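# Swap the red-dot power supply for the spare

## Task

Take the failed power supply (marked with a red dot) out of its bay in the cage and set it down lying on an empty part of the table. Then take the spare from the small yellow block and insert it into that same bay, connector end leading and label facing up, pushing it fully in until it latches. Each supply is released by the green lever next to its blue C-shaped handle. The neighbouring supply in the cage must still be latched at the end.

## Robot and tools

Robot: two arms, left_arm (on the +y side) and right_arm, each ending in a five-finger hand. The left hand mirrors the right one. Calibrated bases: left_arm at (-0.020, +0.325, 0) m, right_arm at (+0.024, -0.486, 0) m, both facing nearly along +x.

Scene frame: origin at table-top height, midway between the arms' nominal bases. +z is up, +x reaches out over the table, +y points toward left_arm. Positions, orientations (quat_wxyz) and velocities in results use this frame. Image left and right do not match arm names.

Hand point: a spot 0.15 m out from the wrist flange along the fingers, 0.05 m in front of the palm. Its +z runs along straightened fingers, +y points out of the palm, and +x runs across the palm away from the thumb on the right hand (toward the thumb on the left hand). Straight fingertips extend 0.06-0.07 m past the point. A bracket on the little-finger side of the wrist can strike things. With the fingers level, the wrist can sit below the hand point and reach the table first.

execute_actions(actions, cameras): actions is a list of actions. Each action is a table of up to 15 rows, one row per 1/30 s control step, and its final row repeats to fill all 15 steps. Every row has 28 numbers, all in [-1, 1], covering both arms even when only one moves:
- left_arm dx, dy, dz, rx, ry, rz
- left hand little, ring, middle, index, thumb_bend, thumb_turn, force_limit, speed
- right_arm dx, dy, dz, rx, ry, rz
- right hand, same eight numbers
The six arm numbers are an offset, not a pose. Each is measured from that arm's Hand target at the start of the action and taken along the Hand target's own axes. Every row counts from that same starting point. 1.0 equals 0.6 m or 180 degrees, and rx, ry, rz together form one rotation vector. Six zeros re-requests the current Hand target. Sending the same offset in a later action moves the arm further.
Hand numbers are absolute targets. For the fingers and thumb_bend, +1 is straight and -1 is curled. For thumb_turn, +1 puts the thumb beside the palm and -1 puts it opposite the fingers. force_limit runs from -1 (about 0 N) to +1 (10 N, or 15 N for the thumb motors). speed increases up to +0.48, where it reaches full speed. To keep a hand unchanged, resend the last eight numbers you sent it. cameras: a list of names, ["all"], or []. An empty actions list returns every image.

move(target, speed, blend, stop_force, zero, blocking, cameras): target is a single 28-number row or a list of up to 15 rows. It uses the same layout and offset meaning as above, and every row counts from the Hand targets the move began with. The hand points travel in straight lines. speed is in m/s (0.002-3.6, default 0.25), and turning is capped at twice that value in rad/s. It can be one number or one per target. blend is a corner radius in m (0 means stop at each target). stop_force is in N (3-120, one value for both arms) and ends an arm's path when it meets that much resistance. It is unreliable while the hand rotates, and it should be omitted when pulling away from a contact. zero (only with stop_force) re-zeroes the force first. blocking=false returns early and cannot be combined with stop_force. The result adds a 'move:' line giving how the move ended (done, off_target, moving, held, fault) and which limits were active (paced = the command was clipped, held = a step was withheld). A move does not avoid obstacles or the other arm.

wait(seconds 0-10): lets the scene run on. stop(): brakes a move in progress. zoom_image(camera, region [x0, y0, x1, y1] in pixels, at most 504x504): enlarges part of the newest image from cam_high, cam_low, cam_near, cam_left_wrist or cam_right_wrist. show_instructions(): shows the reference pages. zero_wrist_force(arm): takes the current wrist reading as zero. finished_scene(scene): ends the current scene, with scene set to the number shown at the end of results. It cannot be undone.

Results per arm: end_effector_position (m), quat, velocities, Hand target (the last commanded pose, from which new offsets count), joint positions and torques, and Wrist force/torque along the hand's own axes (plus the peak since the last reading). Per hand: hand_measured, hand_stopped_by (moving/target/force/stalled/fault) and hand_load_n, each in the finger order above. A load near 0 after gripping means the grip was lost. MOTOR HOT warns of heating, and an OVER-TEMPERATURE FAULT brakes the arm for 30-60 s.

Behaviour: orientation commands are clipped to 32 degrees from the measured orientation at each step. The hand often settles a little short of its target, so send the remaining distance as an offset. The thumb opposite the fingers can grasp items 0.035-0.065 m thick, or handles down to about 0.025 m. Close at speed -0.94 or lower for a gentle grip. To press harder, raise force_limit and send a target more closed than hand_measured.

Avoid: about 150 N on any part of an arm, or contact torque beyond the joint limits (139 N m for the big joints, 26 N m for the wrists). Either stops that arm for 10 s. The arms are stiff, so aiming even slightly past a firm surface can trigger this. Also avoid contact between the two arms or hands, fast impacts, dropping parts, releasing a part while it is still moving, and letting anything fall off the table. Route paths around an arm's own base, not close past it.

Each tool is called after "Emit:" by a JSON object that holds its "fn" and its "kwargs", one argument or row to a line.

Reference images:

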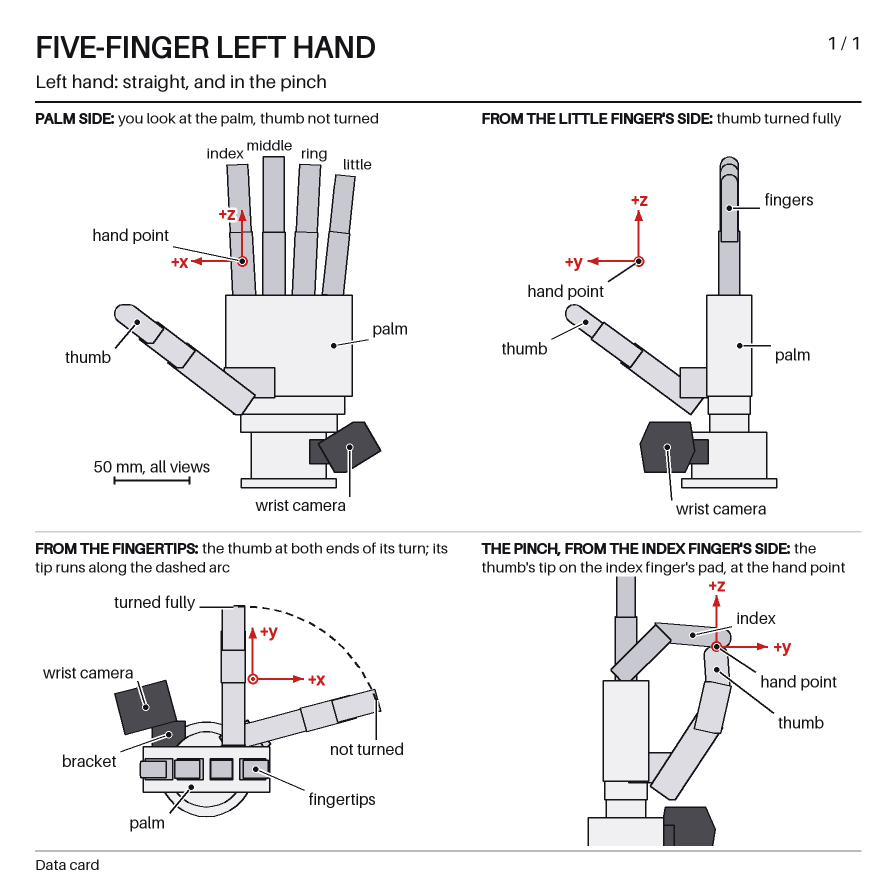

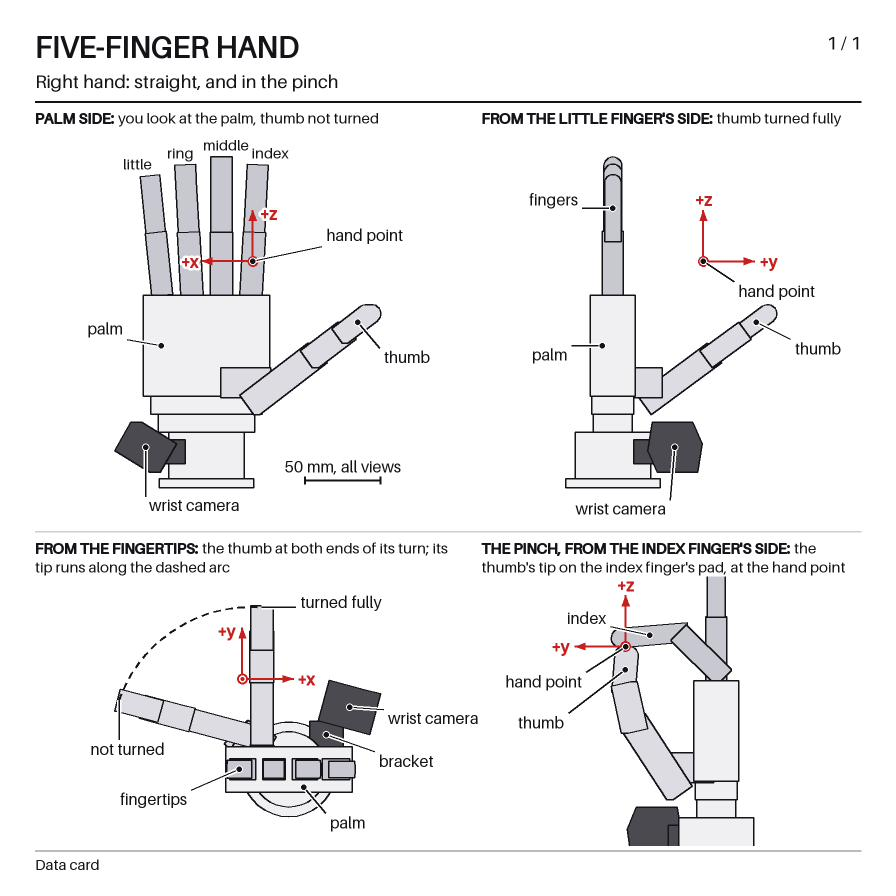

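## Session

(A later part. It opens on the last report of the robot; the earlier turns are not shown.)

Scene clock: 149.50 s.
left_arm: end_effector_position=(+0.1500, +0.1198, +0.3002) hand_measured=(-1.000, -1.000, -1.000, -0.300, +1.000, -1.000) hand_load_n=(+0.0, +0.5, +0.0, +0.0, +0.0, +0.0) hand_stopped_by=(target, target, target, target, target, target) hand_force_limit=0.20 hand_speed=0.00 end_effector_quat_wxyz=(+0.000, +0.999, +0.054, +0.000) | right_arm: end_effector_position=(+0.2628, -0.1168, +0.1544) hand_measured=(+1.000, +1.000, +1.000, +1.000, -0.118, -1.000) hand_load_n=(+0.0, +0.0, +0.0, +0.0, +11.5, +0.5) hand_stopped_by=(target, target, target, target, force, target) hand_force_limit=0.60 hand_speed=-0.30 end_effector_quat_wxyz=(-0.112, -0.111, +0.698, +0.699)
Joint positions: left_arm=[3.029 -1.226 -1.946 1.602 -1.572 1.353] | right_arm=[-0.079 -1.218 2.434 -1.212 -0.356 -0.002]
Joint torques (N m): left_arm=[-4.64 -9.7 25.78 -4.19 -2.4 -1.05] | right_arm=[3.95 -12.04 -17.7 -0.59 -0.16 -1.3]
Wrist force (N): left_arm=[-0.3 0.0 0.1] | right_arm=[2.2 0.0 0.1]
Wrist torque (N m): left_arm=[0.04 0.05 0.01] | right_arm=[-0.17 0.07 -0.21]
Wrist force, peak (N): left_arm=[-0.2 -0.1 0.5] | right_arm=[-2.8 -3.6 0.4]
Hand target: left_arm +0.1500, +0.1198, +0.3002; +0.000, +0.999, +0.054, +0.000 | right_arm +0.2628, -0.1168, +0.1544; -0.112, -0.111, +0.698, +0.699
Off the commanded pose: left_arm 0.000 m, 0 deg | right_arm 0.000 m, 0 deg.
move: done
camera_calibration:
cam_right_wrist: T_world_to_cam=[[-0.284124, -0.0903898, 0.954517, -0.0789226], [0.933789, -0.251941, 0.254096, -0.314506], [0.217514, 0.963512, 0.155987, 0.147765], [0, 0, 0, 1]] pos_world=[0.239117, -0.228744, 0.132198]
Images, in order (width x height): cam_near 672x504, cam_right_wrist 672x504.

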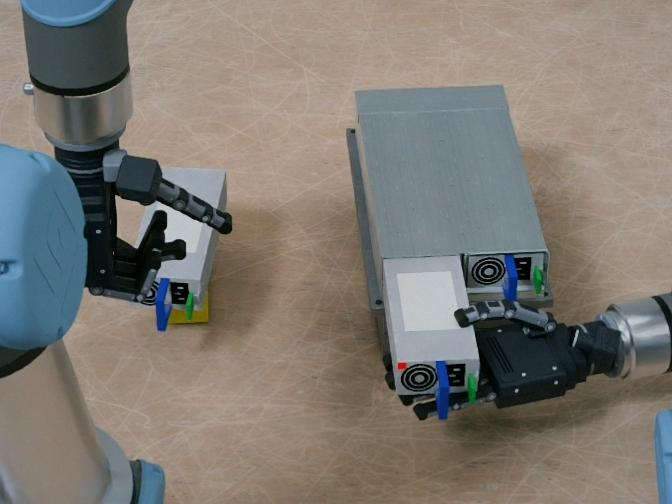

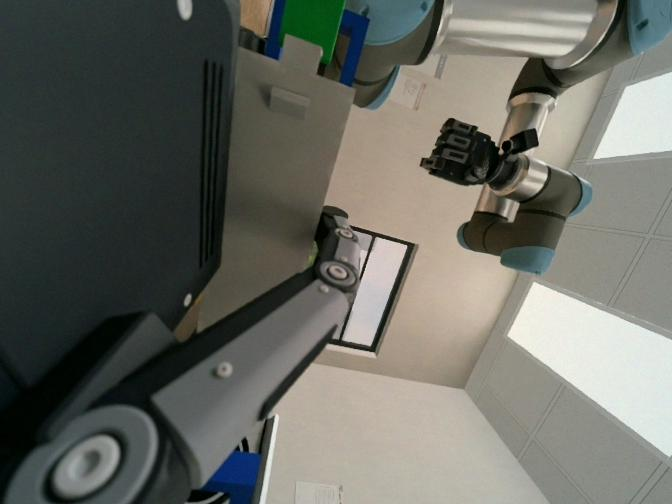

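Emit:
{"fn": "move", "kwargs": {
  "target": [
    [0,0,0,0,0,0,-1,-1,-1,-0.3,1,-1,0.2,0,0,0.0033,0,0,0,0,1,1,1,1,-0.3,-1,0.6,-0.3],
    [0,0,0,0,0,0,-1,-1,-1,-0.3,1,-1,0.2,0,0.0978,0.0033,0.0208,0,0,0,1,1,1,1,-0.3,-1,0.6,-0.3]
  ],
  "speed": 0.04,
  "stop_force": 15,
  "cameras": ["cam_near","cam_right_wrist","cam_low"]
}}

Emit:
{"fn": "zoom_image", "kwargs": {
  "camera": "cam_near",
  "region": [380, 230, 620, 480]
}}

Scene clock: 152.53 s.
left_arm: end_effector_position=(+0.1500, +0.1198, +0.3002) hand_measured=(-1.000, -1.000, -1.000, -0.300, +1.000, -1.000) hand_load_n=(+0.0, +0.0, +0.0, +0.0, +0.0, +0.0) hand_stopped_by=(target, target, target, target, target, target) hand_force_limit=0.20 hand_speed=0.00 end_effector_quat_wxyz=(+0.000, +0.999, +0.054, +0.000) | right_arm: end_effector_position=(+0.2031, -0.1232, +0.1565) hand_measured=(+1.000, +1.000, +1.000, +1.000, -0.118, -1.000) hand_load_n=(+0.0, +0.0, +0.0, +0.5, +9.0, +3.5) hand_stopped_by=(target, target, target, target, force, target) hand_force_limit=0.60 hand_speed=-0.30 end_effector_quat_wxyz=(-0.112, -0.111, +0.698, +0.699)
Joint positions: left_arm=[3.029 -1.226 -1.946 1.602 -1.572 1.353] | right_arm=[-0.118 -1.307 2.6 -1.289 -0.396 -0.001]
Joint torques (N m): left_arm=[-4.55 -8.85 24.5 -4.11 -2.42 -1.02] | right_arm=[11.02 -8.15 -18.67 1.97 1.49 -0.48]
Wrist force (N): left_arm=[0.0 0.1 0.2] | right_arm=[-0.5 -9.1 0.3]
Wrist torque (N m): left_arm=[0.06 0.02 0.02] | right_arm=[-0.27 0.08 0.27]
Wrist force, peak (N): left_arm=[-0.4 0.1 0.5] | right_arm=[-0.4 -9.5 0.5]
Hand target: left_arm +0.1500, +0.1198, +0.3002; +0.000, +0.999, +0.054, +0.000 | right_arm +0.2031, -0.1232, +0.1565; -0.112, -0.111, +0.698, +0.699
Off the commanded pose: left_arm 0.000 m, 0 deg | right_arm 0.000 m, 0 deg.
move: done
camera_calibration:
cam_right_wrist: T_world_to_cam=[[-0.284104, -0.0902977, 0.954532, -0.0984235], [0.933794, -0.251916, 0.254101, -0.260994], [0.217517, 0.963527, 0.15589, 0.166584], [0, 0, 0, 1]] pos_world=[0.179517, -0.235144, 0.134298]
Images, in order (width x height): cam_low 672x504, cam_near 672x504, cam_right_wrist 672x504.

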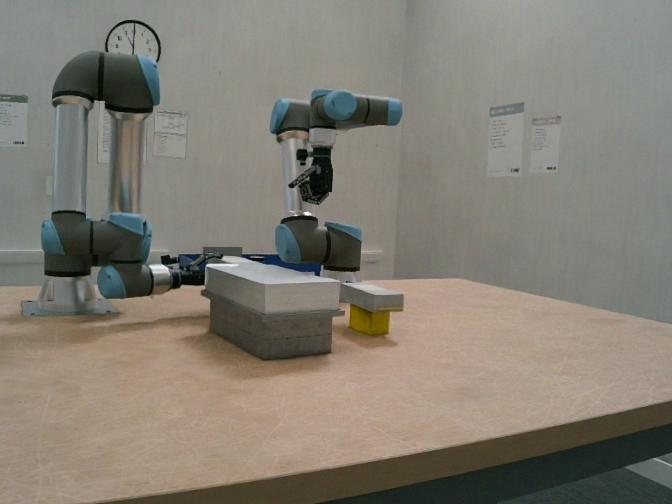

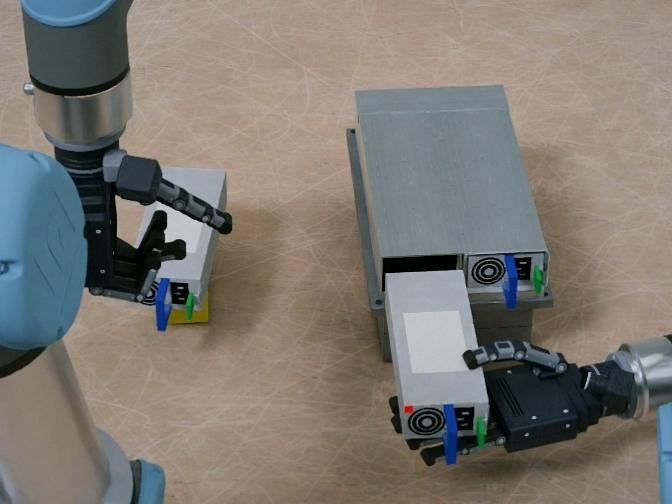

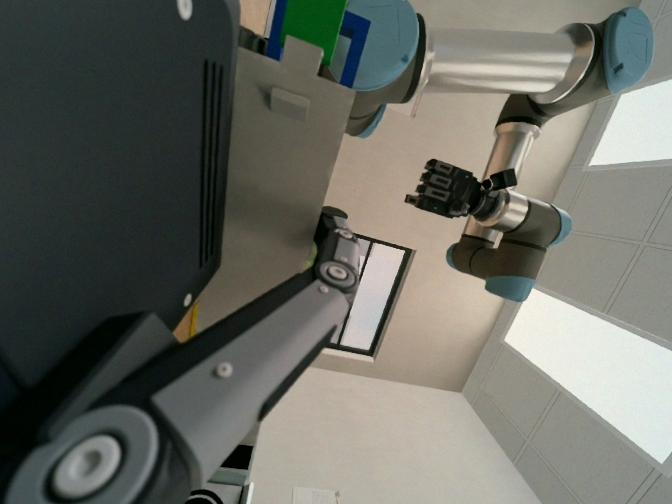

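Scaled by 2.016 from the camera's 672x504 image, which has a finer 960x720 frame.

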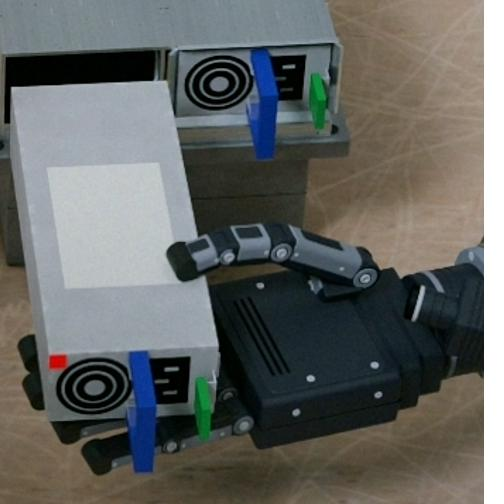

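Emit:
{"fn": "move", "kwargs": {
  "target": [0,0,0,0,0,0,-1,-1,-1,-0.3,1,-1,0.2,0,0.0205,-0.0525,0.0043,0.0631,0.0155,0.1263,1,1,1,1,-0.3,-1,0.6,-0.3],
  "speed": 0.08,
  "cameras": ["cam_near","cam_right_wrist","cam_low","cam_high"]
}}

Emit:
{"fn": "zoom_image", "kwargs": {
  "camera": "cam_near",
  "region": [380, 230, 620, 480]
}}

Scene clock: 161.07 s.
left_arm: end_effector_position=(+0.1500, +0.1198, +0.3002) hand_measured=(-1.000, -1.000, -1.000, -0.300, +1.000, -1.000) hand_load_n=(+0.0, +0.0, +0.0, +0.0, +0.0, +0.0) hand_stopped_by=(target, target, target, target, target, target) hand_force_limit=0.20 hand_speed=0.00 end_effector_quat_wxyz=(+0.000, +0.999, +0.054, +0.000) | right_arm: end_effector_position=(+0.1905, -0.1246, +0.1250) hand_measured=(+1.000, +1.000, +1.000, +1.000, -0.118, -1.000) hand_load_n=(+0.0, +0.0, +0.5, +0.5, +9.5, +3.5) hand_stopped_by=(target, target, target, target, force, target) hand_force_limit=0.60 hand_speed=-0.30 end_effector_quat_wxyz=(-0.253, +0.001, +0.768, +0.588)
Joint positions: left_arm=[3.029 -1.226 -1.946 1.602 -1.572 1.353] | right_arm=[-0.16 -1.508 2.705 -1.549 -0.553 0.71]
Joint torques (N m): left_arm=[-4.5 -8.49 23.94 -4.16 -2.38 -0.97] | right_arm=[8.9 -2.51 -6 0.96 2.86 -0.95]
Wrist force (N): left_arm=[-0.1 0.1 0.4] | right_arm=[-4.0 -8.2 1.5]
Wrist torque (N m): left_arm=[0.04 0.04 0.02] | right_arm=[-0.31 0.19 0.30]
Wrist force, peak (N): left_arm=[-0.3 0.2 0.6] | right_arm=[-0.9 -9.6 0.5]
Hand target: left_arm +0.1500, +0.1198, +0.3002; +0.000, +0.999, +0.054, +0.000 | right_arm +0.1905, -0.1246, +0.1250; -0.253, +0.001, +0.768, +0.588
Off the commanded pose: left_arm 0.000 m, 0 deg | right_arm 0.000 m, 0 deg.
move: done
camera_calibration:
cam_right_wrist: T_world_to_cam=[[0.0222759, 0.209529, 0.977549, -0.0959694], [0.986819, -0.161375, 0.0121023, -0.210156], [0.160288, 0.964394, -0.210362, 0.232354], [0, 0, 0, 1]] pos_world=[0.17228, -0.237886, 0.145237]
Images, in order (width x height): cam_high 672x504, cam_low 672x504, cam_near 672x504, cam_right_wrist 672x504.

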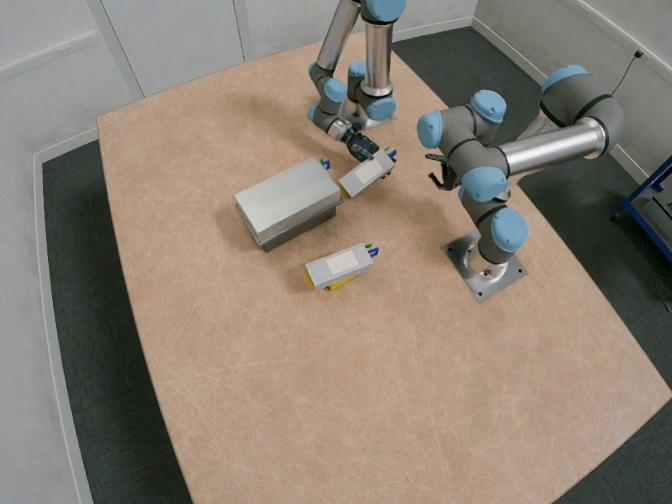

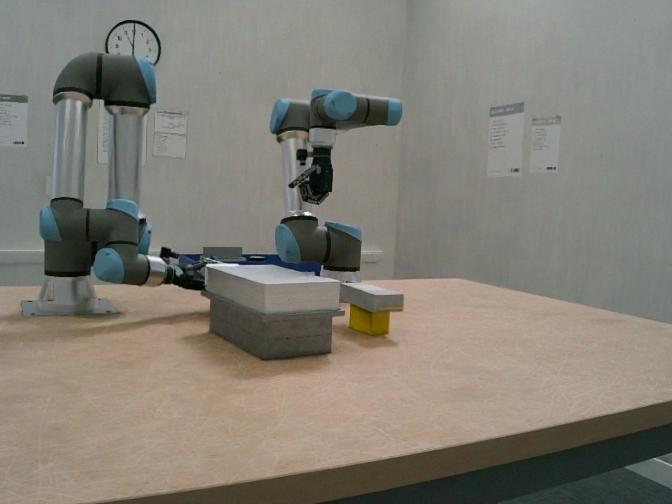

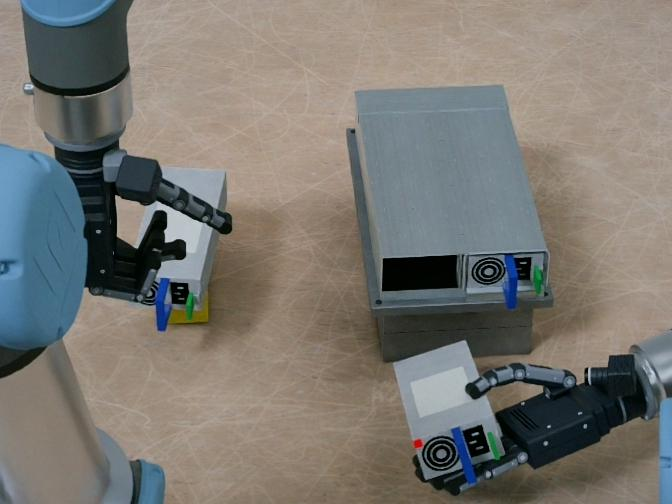

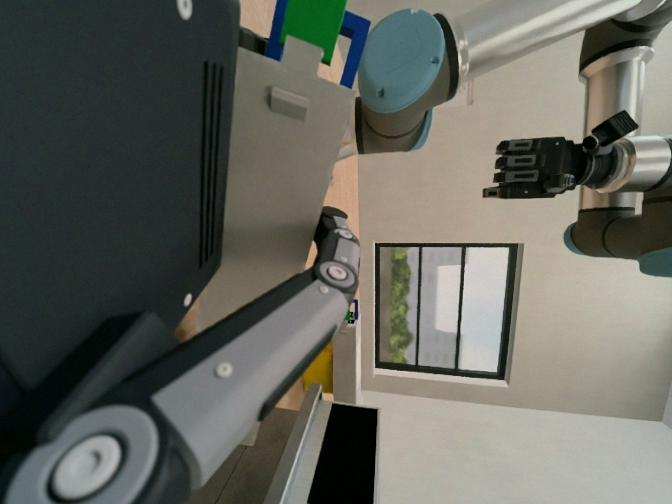

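Scaled by 2.016 from the camera's 672x504 image, which has a finer 960x720 frame.

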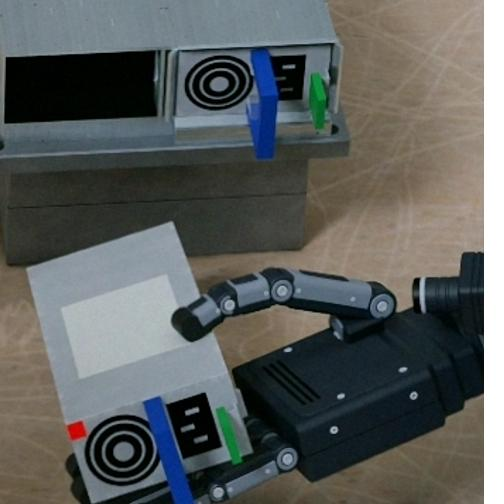

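Emit:
{"fn": "move", "kwargs": {
  "target": [
    [-0.1225,0.3332,0.1337,-0.0444,0,0,-1,-1,-1,-0.3,1,-1,0.2,0,0,0,0,0,0,0,1,1,1,1,-0.3,-1,0.6,-0.3],
    [-0.1225,0.3332,0.297,-0.0444,0,0,-1,-1,-1,-0.3,1,-1,0.2,0,0,0,0,0,0,0,1,1,1,1,-0.3,-1,0.6,-0.3]
  ],
  "speed": [0.2,0.1],
  "stop_force": 6,
  "cameras": ["cam_near","cam_left_wrist","cam_right_wrist"]
}}

Emit:
{"fn": "zoom_image", "kwargs": {
  "camera": "cam_near",
  "region": [380, 330, 560, 500]
}}

Emit:
{"fn": "zoom_image", "kwargs": {
  "camera": "cam_left_wrist",
  "region": [100, 150, 460, 450]
}}

Scene clock: 167.20 s.
left_arm: end_effector_position=(+0.0986, -0.0867, +0.1218) hand_measured=(-1.000, -1.000, -1.000, -0.300, +1.000, -1.000) hand_load_n=(+0.0, +0.0, +0.0, +0.0, +0.0, +0.0) hand_stopped_by=(target, target, target, target, target, target) hand_force_limit=0.20 hand_speed=0.00 end_effector_quat_wxyz=(+0.069, +0.996, +0.054, +0.004) | right_arm: end_effector_position=(+0.1905, -0.1246, +0.1250) hand_measured=(+1.000, +1.000, +1.000, +1.000, -0.118, -1.000) hand_load_n=(+0.0, +0.0, +0.0, +0.5, +9.0, +3.5) hand_stopped_by=(target, target, target, target, force, target) hand_force_limit=0.60 hand_speed=-0.30 end_effector_quat_wxyz=(-0.253, +0.001, +0.768, +0.588)
Joint positions: left_arm=[2.221 -1.735 -1.968 2.251 -1.5 0.541] | right_arm=[-0.16 -1.508 2.705 -1.549 -0.553 0.711]
Joint torques (N m): left_arm=[7.88 39.59 25.33 0.64 2.16 -1.01] | right_arm=[10.58 -2.2 -20.64 1.34 1.99 -2.13]
Wrist force (N): left_arm=[0.2 -0.1 0.4] | right_arm=[-3.9 -8.2 1.4]
Wrist torque (N m): left_arm=[-0.04 -0.01 -0.01] | right_arm=[-0.31 0.18 0.29]
Wrist force, peak (N): left_arm=[-0.9 1.6 0.6] | right_arm=[-4.0 -8.5 1.7]
Hand target: left_arm +0.0986, -0.0867, +0.1218; +0.069, +0.996, +0.054, +0.004 | right_arm +0.1905, -0.1246, +0.1250; -0.253, +0.001, +0.768, +0.588
Off the commanded pose: left_arm 0.000 m, 0 deg | right_arm 0.000 m, 0 deg.
move: done
camera_calibration:
cam_left_wrist: T_world_to_cam=[[0.193543, 0.977606, -0.0826249, 0.0779925], [0.825918, -0.116898, 0.551539, -0.161583], [0.529529, -0.174988, -0.830047, 0.153348], [0, 0, 0, 1]] pos_world=[0.0371569, -0.0683006, 0.222849]
cam_right_wrist: T_world_to_cam=[[0.0225659, 0.209486, 0.977551, -0.0960305], [0.986828, -0.161341, 0.0117948, -0.210104], [0.16019, 0.964409, -0.210367, 0.232375], [0, 0, 0, 1]] pos_world=[0.172279, -0.237886, 0.145237]
Images, in order (width x height): cam_near 672x504, cam_left_wrist 672x504, cam_right_wrist 672x504.

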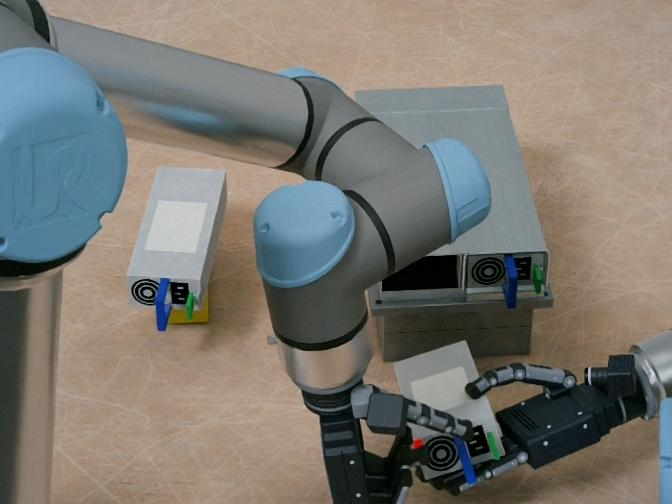

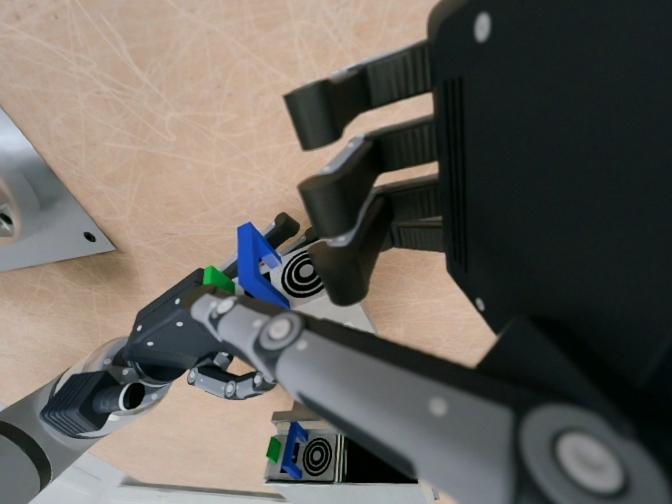

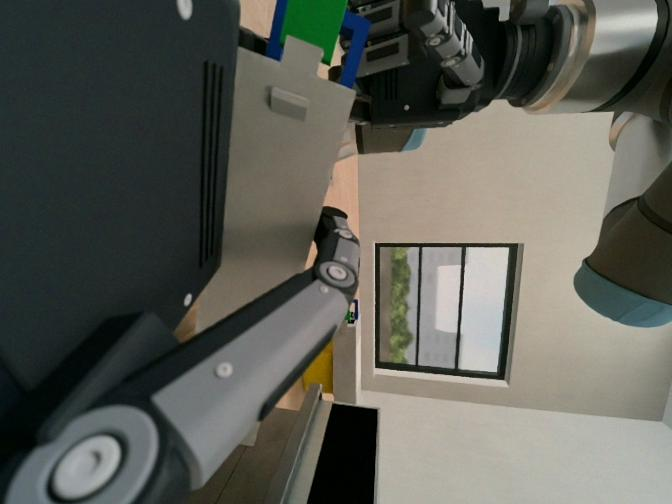

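Scaled by 2.800 from the camera's 672x504 image, which has a finer 960x720 frame.

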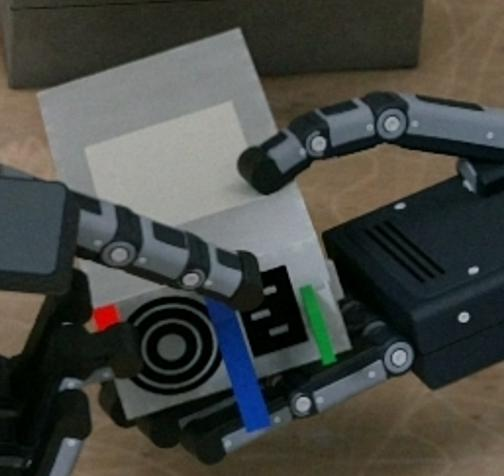

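Scaled by 1.400 from the camera's 672x504 image, which has a finer 960x720 frame.

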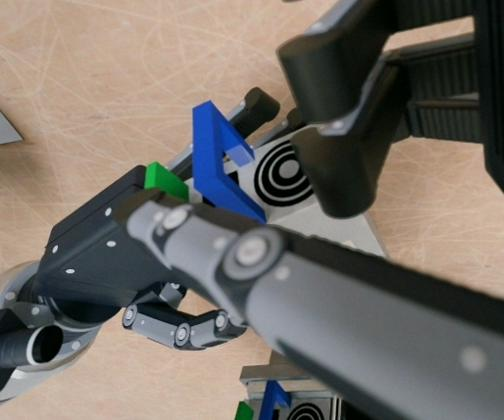

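Emit:
{"fn": "move", "kwargs": {
  "target": [0,0.066,-0.0093,0,0,0,-1,-1,-1,-0.3,1,-1,0.2,0,0,0,0,0,0,0,1,1,1,1,-0.3,-1,0.6,-0.3],
  "speed": 0.03,
  "stop_force": 3,
  "cameras": ["cam_near","cam_left_wrist"]
}}

Emit:
{"fn": "zoom_image", "kwargs": {
  "camera": "cam_near",
  "region": [380, 330, 560, 500]
}}

Emit:
{"fn": "zoom_image", "kwargs": {
  "camera": "cam_left_wrist",
  "region": [100, 150, 460, 450]
}}

Scene clock: 172.37 s.
left_arm: end_effector_position=(+0.1027, -0.1250, +0.1328) hand_measured=(-1.000, -1.000, -1.000, -0.300, +1.000, -1.000) hand_load_n=(+0.0, +0.0, +0.0, +0.0, +0.0, +0.0) hand_stopped_by=(target, target, target, target, target, target) hand_force_limit=0.20 hand_speed=0.00 end_effector_quat_wxyz=(+0.069, +0.996, +0.054, +0.004) | right_arm: end_effector_position=(+0.1905, -0.1246, +0.1250) hand_measured=(+1.000, +1.000, +1.000, +1.000, -0.118, -1.000) hand_load_n=(-0.5, +0.0, +0.5, +0.5, +10.0, +3.5) hand_stopped_by=(target, target, target, target, force, target) hand_force_limit=0.60 hand_speed=-0.30 end_effector_quat_wxyz=(-0.253, +0.001, +0.768, +0.588)
Joint positions: left_arm=[2.162 -1.809 -1.841 2.203 -1.507 0.482] | right_arm=[-0.16 -1.508 2.705 -1.549 -0.553 0.711]
Joint torques (N m): left_arm=[9.39 43.63 6.49 1.06 0.57 1.31] | right_arm=[10.79 -5.37 -21.35 1.29 1.59 -2.03]
Wrist force (N): left_arm=[-0.4 -1.7 0.5] | right_arm=[-3.9 -8.5 0.1]
Wrist torque (N m): left_arm=[-0.06 0.01 0.04] | right_arm=[-0.26 0.27 0.27]
Wrist force, peak (N): left_arm=[-0.4 -3.3 0.2] | right_arm=[-4.2 -8.9 -0.9]
Hand target: left_arm +0.1027, -0.1250, +0.1328; +0.069, +0.996, +0.054, +0.004 | right_arm +0.1905, -0.1246, +0.1250; -0.253, +0.001, +0.768, +0.588
Off the commanded pose: left_arm 0.000 m, 0 deg | right_arm 0.000 m, 0 deg.
move: done
camera_calibration:
cam_left_wrist: T_world_to_cam=[[0.193559, 0.977604, -0.0826149, 0.115449], [0.825914, -0.116916, 0.55154, -0.175503], [0.529529, -0.174988, -0.830047, 0.153623], [0, 0, 0, 1]] pos_world=[0.0412568, -0.106501, 0.233849]
Images, in order (width x height): cam_near 672x504, cam_left_wrist 672x504.

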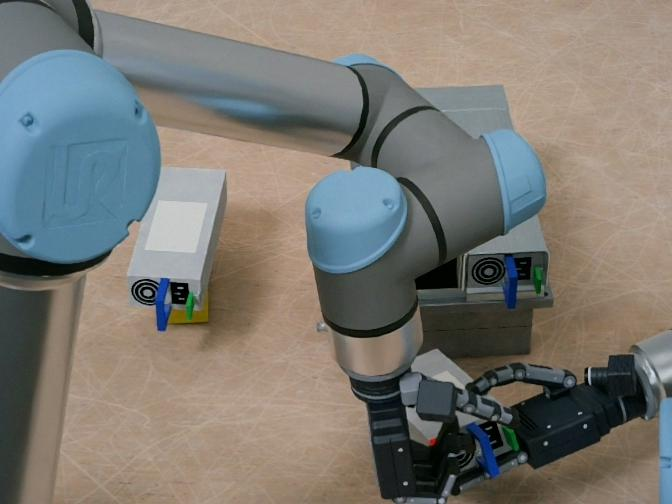

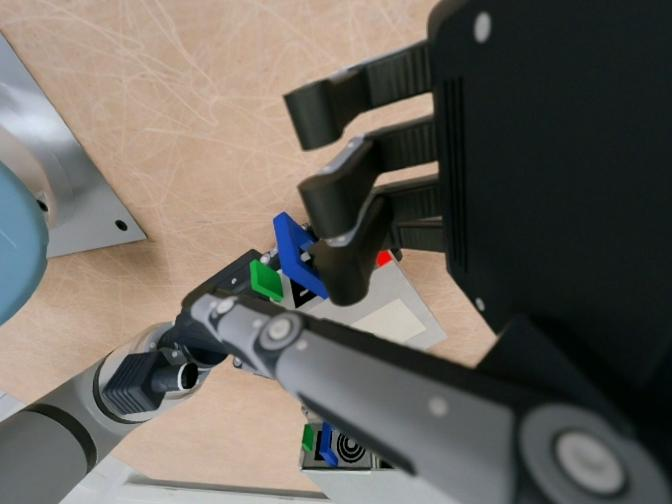

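Scaled by 2.800 from the camera's 672x504 image, which has a finer 960x720 frame.

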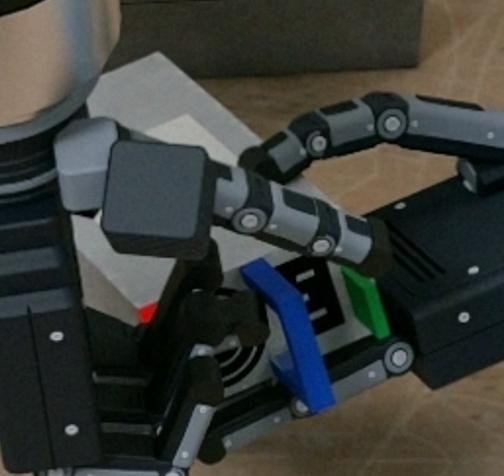

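Scaled by 1.400 from the camera's 672x504 image, which has a finer 960x720 frame.

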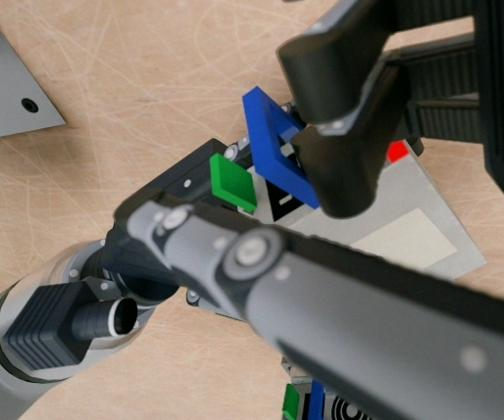

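Emit:
{"fn": "move", "kwargs": {
  "target": [0,-0.066,0.0093,0,0,0,-1,-1,-1,-0.3,1,-1,0.2,0,0,0,0,0,0,0,1,1,1,1,-0.3,-1,0.6,-0.3],
  "speed": 0.05,
  "cameras": ["cam_near","cam_left_wrist","cam_right_wrist"]
}}

Emit:
{"fn": "zoom_image", "kwargs": {
  "camera": "cam_near",
  "region": [380, 330, 560, 500]
}}

Emit:
{"fn": "zoom_image", "kwargs": {
  "camera": "cam_left_wrist",
  "region": [100, 150, 460, 450]
}}

Scene clock: 174.10 s.
left_arm: end_effector_position=(+0.0986, -0.0868, +0.1219) hand_measured=(-1.000, -1.000, -1.000, -0.300, +1.000, -1.000) hand_load_n=(+0.0, +0.0, +0.0, +0.0, +0.0, +0.0) hand_stopped_by=(target, target, target, target, target, target) hand_force_limit=0.20 hand_speed=0.00 end_effector_quat_wxyz=(+0.069, +0.996, +0.054, +0.004) | right_arm: end_effector_position=(+0.1905, -0.1246, +0.1250) hand_measured=(+1.000, +1.000, +1.000, +1.000, -0.118, -1.000) hand_load_n=(+0.0, +0.0, +0.0, +0.5, +10.0, +3.5) hand_stopped_by=(target, target, target, target, force, target) hand_force_limit=0.60 hand_speed=-0.30 end_effector_quat_wxyz=(-0.253, +0.001, +0.768, +0.588)
Joint positions: left_arm=[2.221 -1.735 -1.968 2.251 -1.499 0.541] | right_arm=[-0.16 -1.508 2.705 -1.549 -0.553 0.711]
Joint torques (N m): left_arm=[-5.62 10.47 26.57 -4.41 1.43 -1.16] | right_arm=[10.06 -7.47 -20.43 0.98 1.52 -1.92]
Wrist force (N): left_arm=[0.2 -0.2 0.2] | right_arm=[-4.0 -8.0 1.6]
Wrist torque (N m): left_arm=[-0.05 -0.01 0.06] | right_arm=[-0.25 0.16 0.27]
Wrist force, peak (N): left_arm=[-0.1 -2.2 0.4] | right_arm=[-4.1 -8.7 0.7]
Hand target: left_arm +0.0986, -0.0867, +0.1218; +0.069, +0.996, +0.054, +0.004 | right_arm +0.1905, -0.1246, +0.1250; -0.253, +0.001, +0.768, +0.588
Off the commanded pose: left_arm 0.000 m, 0 deg | right_arm 0.000 m, 0 deg.
move: done
camera_calibration:
cam_left_wrist: T_world_to_cam=[[0.193538, 0.977581, -0.082936, 0.0780591], [0.825816, -0.116684, 0.551737, -0.161609], [0.52969, -0.175272, -0.829885, 0.153288], [0, 0, 0, 1]] pos_world=[0.0371562, -0.0682991, 0.222851]
cam_right_wrist: T_world_to_cam=[[0.0225659, 0.209486, 0.977551, -0.0960305], [0.986828, -0.161341, 0.0117948, -0.210104], [0.16019, 0.964409, -0.210367, 0.232375], [0, 0, 0, 1]] pos_world=[0.172279, -0.237886, 0.145237]
Images, in order (width x height): cam_near 672x504, cam_left_wrist 672x504, cam_right_wrist 672x504.

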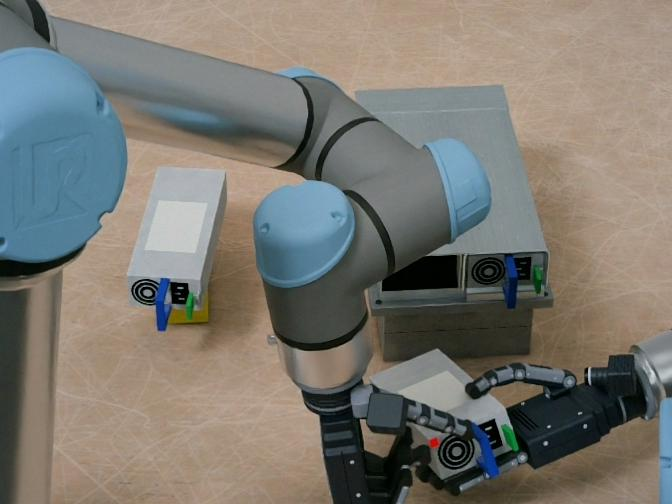

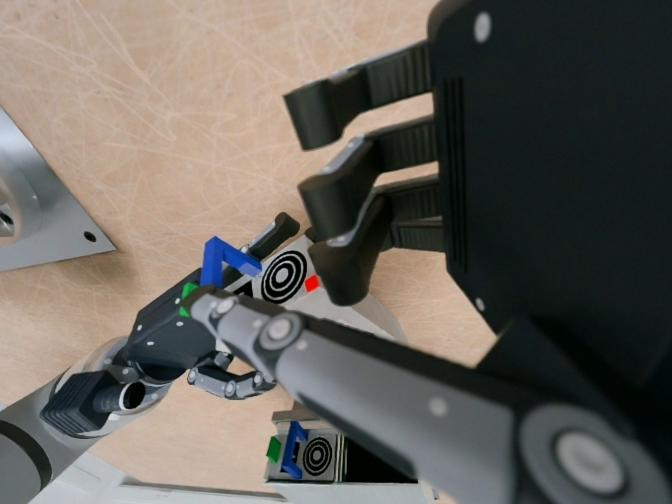

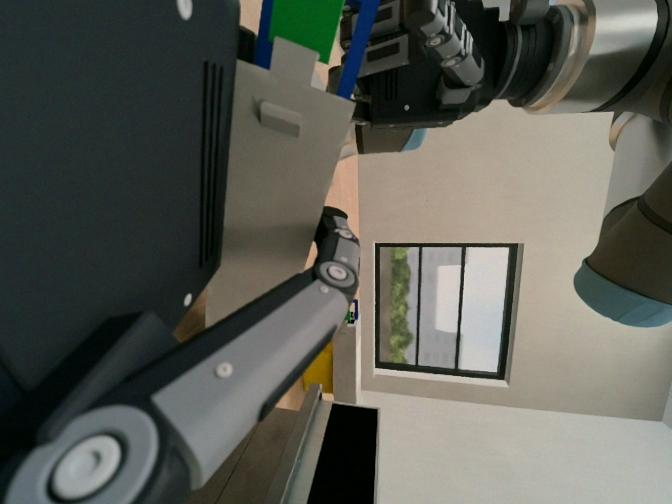

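Scaled by 2.800 from the camera's 672x504 image, which has a finer 960x720 frame.

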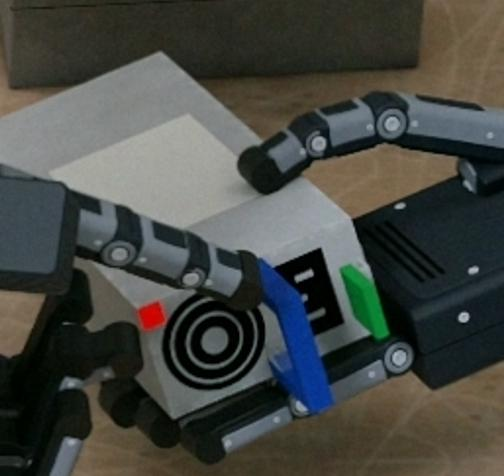

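Scaled by 1.400 from the camera's 672x504 image, which has a finer 960x720 frame.

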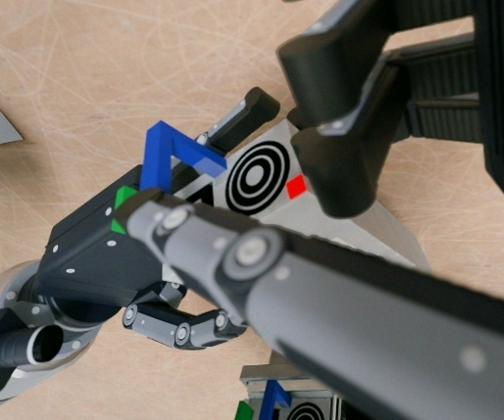

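Emit:
{"fn": "move", "kwargs": {
  "target": [
    [-0.0338,0.0037,-0.0132,0.0442,0.0054,-0.0776,-1,-1,-1,-0.3,1,-1,0.2,0,0,0,0,0,0,0,1,1,1,1,-0.3,-1,0.6,-0.3],
    [-0.0033,0.032,0.0003,0.0442,0.0054,-0.0776,-1,-1,-1,-0.3,1,-1,0.2,0,0,0,0,0,0,0,1,1,1,1,-0.3,-1,0.6,-0.3]
  ],
  "speed": 0.08,
  "cameras": ["cam_near","cam_left_wrist"]
}}

Emit:
{"fn": "zoom_image", "kwargs": {
  "camera": "cam_near",
  "region": [380, 330, 560, 500]
}}

Emit:
{"fn": "zoom_image", "kwargs": {
  "camera": "cam_left_wrist",
  "region": [100, 150, 460, 450]
}}

Scene clock: 181.77 s.
left_arm: end_effector_position=(+0.0987, -0.1059, +0.1242) hand_measured=(-1.000, -1.000, -1.000, -0.300, +1.000, -1.000) hand_load_n=(+0.0, +0.0, +0.0, +0.0, +0.0, +0.0) hand_stopped_by=(target, target, target, target, target, target) hand_force_limit=0.20 hand_speed=0.00 end_effector_quat_wxyz=(+0.000, +0.985, +0.175, +0.000) end_effector_velocity=(-0.002, +0.001, +0.000) end_effector_angular_velocity=(+0.001, +0.001, +0.000) | right_arm: end_effector_position=(+0.1905, -0.1246, +0.1250) hand_measured=(+1.000, +1.000, +1.000, +1.000, -0.118, -1.000) hand_load_n=(+0.0, +0.0, +0.0, +0.5, +9.5, +3.0) hand_stopped_by=(target, target, target, target, force, target) hand_force_limit=0.60 hand_speed=-0.30 end_effector_quat_wxyz=(-0.253, +0.001, +0.768, +0.588)
Joint positions: left_arm=[2.093 -1.873 -1.785 2.087 -1.572 0.173] | right_arm=[-0.16 -1.508 2.705 -1.549 -0.553 0.711]
Joint velocities: left_arm=[-0.002 0.002 -0.005 0.001 0 -0.002] | right_arm=[within noise]
Joint torques (N m): left_arm=[-5.15 46.19 6.93 -4.6 2.34 -1.12] | right_arm=[10.44 -8.65 -18.94 0.74 1.09 -2.01]
Wrist force (N): left_arm=[0.0 0.1 0.2] | right_arm=[-4.0 -8.4 1.2]
Wrist torque (N m): left_arm=[0.04 0.00 0.02] | right_arm=[-0.26 0.17 0.26]
Wrist force, peak (N): left_arm=[0.6 1.0 0.3] | right_arm=[-4.1 -8.6 1.6]
Hand target: left_arm +0.0987, -0.1059, +0.1243; +0.000, +0.985, +0.175, +0.000 | right_arm +0.1905, -0.1246, +0.1250; -0.253, +0.001, +0.768, +0.588
Off the commanded pose: left_arm 0.000 m, 0 deg | right_arm 0.000 m, 0 deg.
move: done
camera_calibration:
cam_left_wrist: T_world_to_cam=[[-0.049421, 0.997507, 0.050363, 0.106406], [0.855388, 0.0162401, 0.517732, -0.14988], [0.515624, 0.0686668, -0.854059, 0.182091], [0, 0, 0, 1]] pos_world=[0.0395739, -0.11621, 0.227755]
Images, in order (width x height): cam_near 672x504, cam_left_wrist 672x504.

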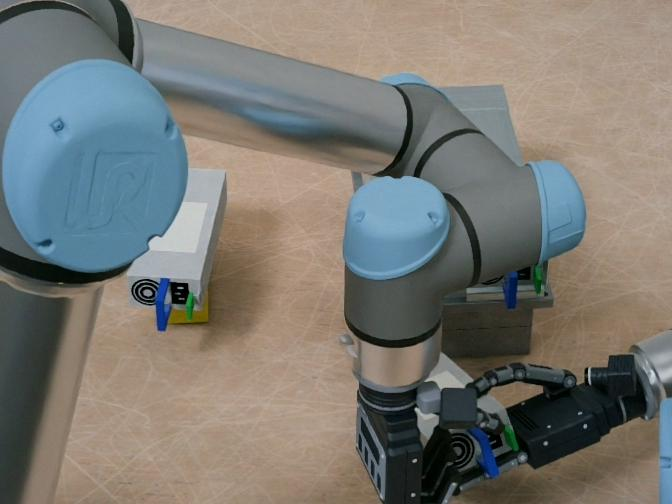

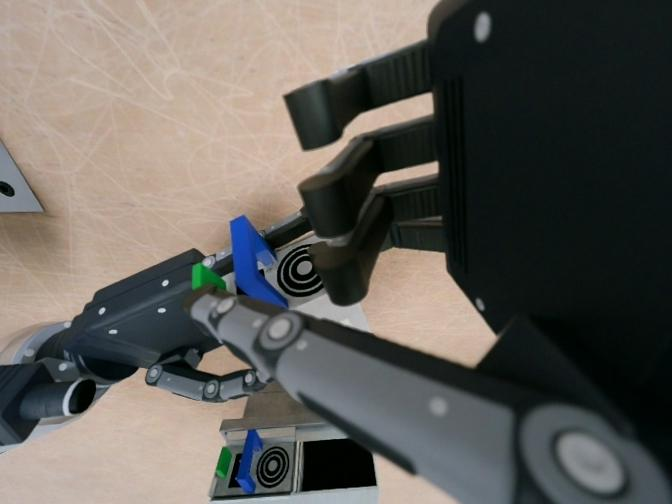

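Scaled by 2.800 from the camera's 672x504 image, which has a finer 960x720 frame.

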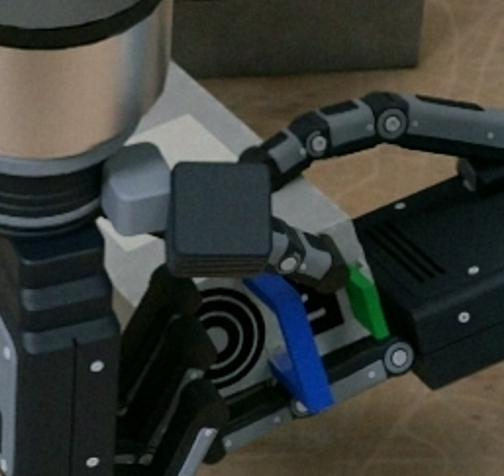

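Scaled by 1.400 from the camera's 672x504 image, which has a finer 960x720 frame.

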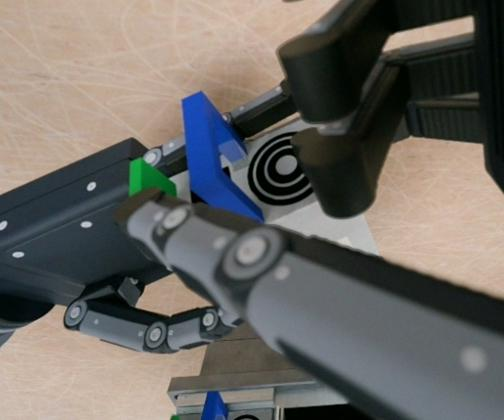

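Emit:
{"fn": "move", "kwargs": {
  "target": [0.0,0.0267,0,0,0,0,-1,-1,-1,-0.3,1,-1,0.2,0,0,0,0,0,0,0,1,1,1,1,-0.3,-1,0.6,-0.3],
  "speed": 0.04,
  "cameras": ["cam_near","cam_left_wrist","cam_right_wrist"]
}}

Emit:
{"fn": "zoom_image", "kwargs": {
  "camera": "cam_near",
  "region": [430, 400, 530, 500]
}}

Emit:
{"fn": "zoom_image", "kwargs": {
  "camera": "cam_left_wrist",
  "region": [160, 180, 400, 380]
}}

Emit:
{"fn": "zoom_image", "kwargs": {
  "camera": "cam_right_wrist",
  "region": [200, 0, 500, 200]
}}

Scene clock: 184.60 s.
left_arm: end_effector_position=(+0.1041, -0.1209, +0.1242) hand_measured=(-1.000, -1.000, -1.000, -0.300, +1.000, -1.000) hand_load_n=(+0.0, +0.5, +0.0, +0.0, +0.0, +0.0) hand_stopped_by=(target, target, target, target, target, target) hand_force_limit=0.20 hand_speed=0.00 end_effector_quat_wxyz=(-0.001, +0.985, +0.175, +0.000) end_effector_velocity=(-0.001, +0.001, +0.000) end_effector_angular_velocity=(+0.001, +0.001, -0.002) | right_arm: end_effector_position=(+0.1905, -0.1246, +0.1250) hand_measured=(+1.000, +1.000, +1.000, +1.000, -0.118, -1.000) hand_load_n=(+0.0, +0.0, +0.0, +0.5, +10.0, +3.0) hand_stopped_by=(target, target, target, target, force, target) hand_force_limit=0.60 hand_speed=-0.30 end_effector_quat_wxyz=(-0.253, +0.001, +0.768, +0.588)
Joint positions: left_arm=[2.086 -1.909 -1.736 2.073 -1.572 0.166] | right_arm=[-0.16 -1.508 2.705 -1.549 -0.553 0.711]
Joint velocities: left_arm=[-0.001 0.002 -0.005 0.001 0 0.001] | right_arm=[within noise]
Joint torques (N m): left_arm=[6.74 47.59 5.99 -0.33 1.59 0.92] | right_arm=[8.93 -9.12 -19.33 0.75 0.98 -1.98]
Wrist force (N): left_arm=[-0.1 0.2 0.1] | right_arm=[-4.0 -8.3 1.5]
Wrist torque (N m): left_arm=[0.07 0.02 0.04] | right_arm=[-0.27 0.16 0.27]
Wrist force, peak (N): left_arm=[-0.2 0.8 -0.2] | right_arm=[-4.1 -8.5 1.4]
Hand target: left_arm +0.1042, -0.1209, +0.1243; +0.000, +0.985, +0.175, +0.000 | right_arm +0.1905, -0.1246, +0.1250; -0.253, +0.001, +0.768, +0.588
Off the commanded pose: left_arm 0.000 m, 0 deg | right_arm 0.000 m, 0 deg.
move: done
camera_calibration:
cam_left_wrist: T_world_to_cam=[[-0.0493421, 0.997497, 0.0506452, 0.121667], [0.855512, 0.0160423, 0.517535, -0.15424], [0.515427, 0.0688638, -0.854162, 0.1804], [0, 0, 0, 1]] pos_world=[0.0449744, -0.131311, 0.227753]
cam_right_wrist: T_world_to_cam=[[0.0225659, 0.209486, 0.977551, -0.0960305], [0.986828, -0.161341, 0.0117948, -0.210104], [0.16019, 0.964409, -0.210367, 0.232375], [0, 0, 0, 1]] pos_world=[0.172279, -0.237886, 0.145237]
Images, in order (width x height): cam_near 672x504, cam_left_wrist 672x504, cam_right_wrist 672x504.

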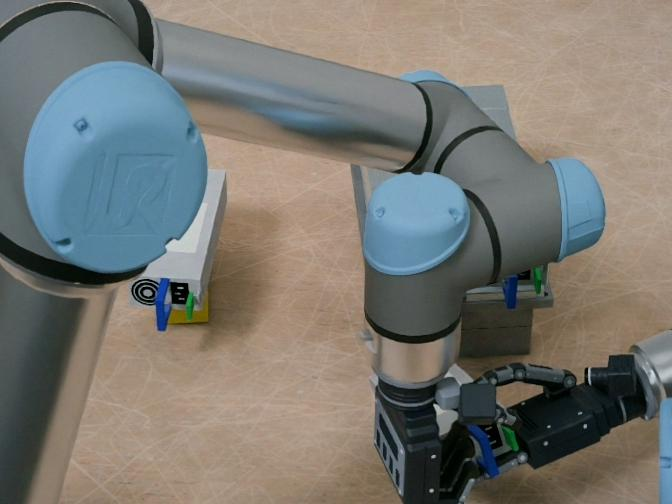

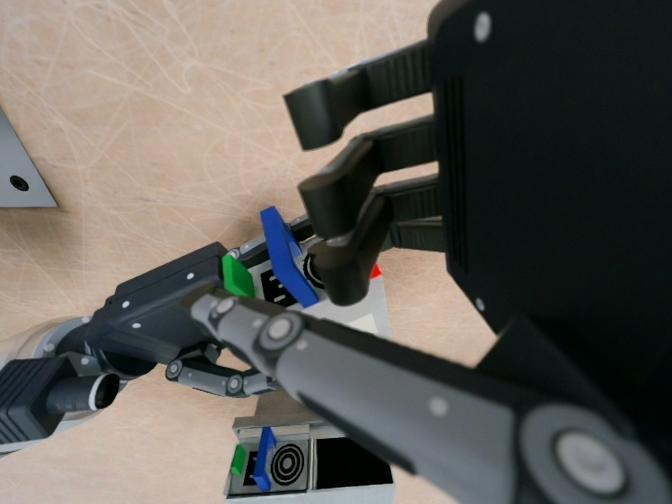

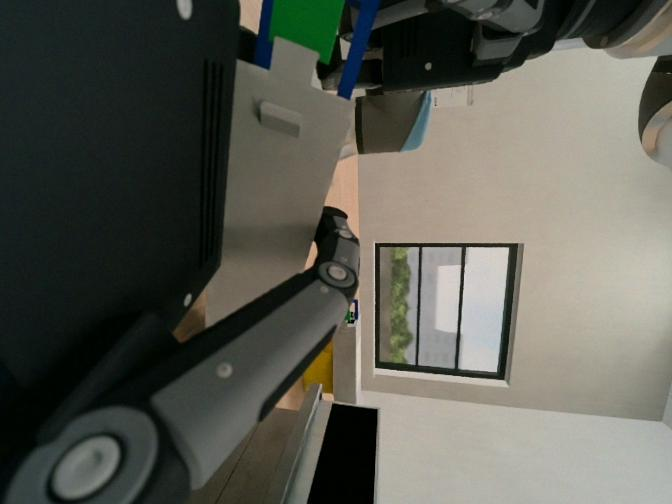

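Scaled by 5.040 from the camera's 672x504 image, which has a finer 960x720 frame.

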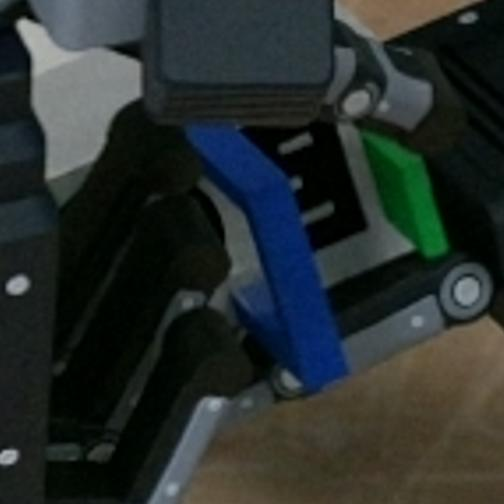

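Scaled by 2.100 from the camera's 672x504 image, which has a finer 960x720 frame.

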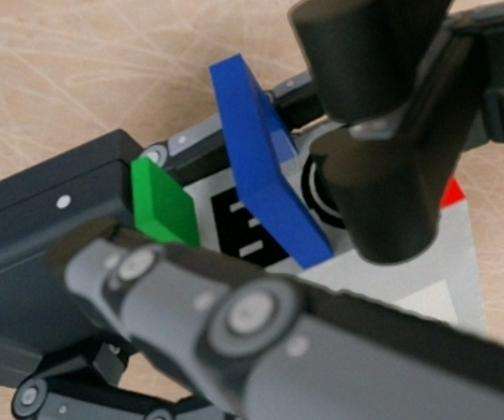

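Scaled by 1.680 from the camera's 672x504 image, which has a finer 960x720 frame.

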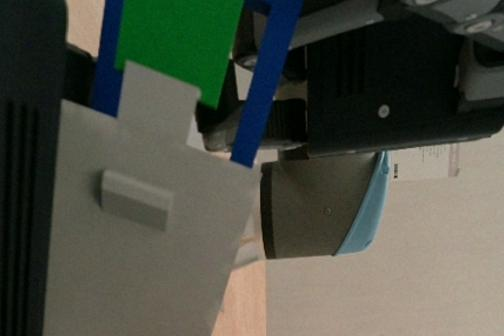

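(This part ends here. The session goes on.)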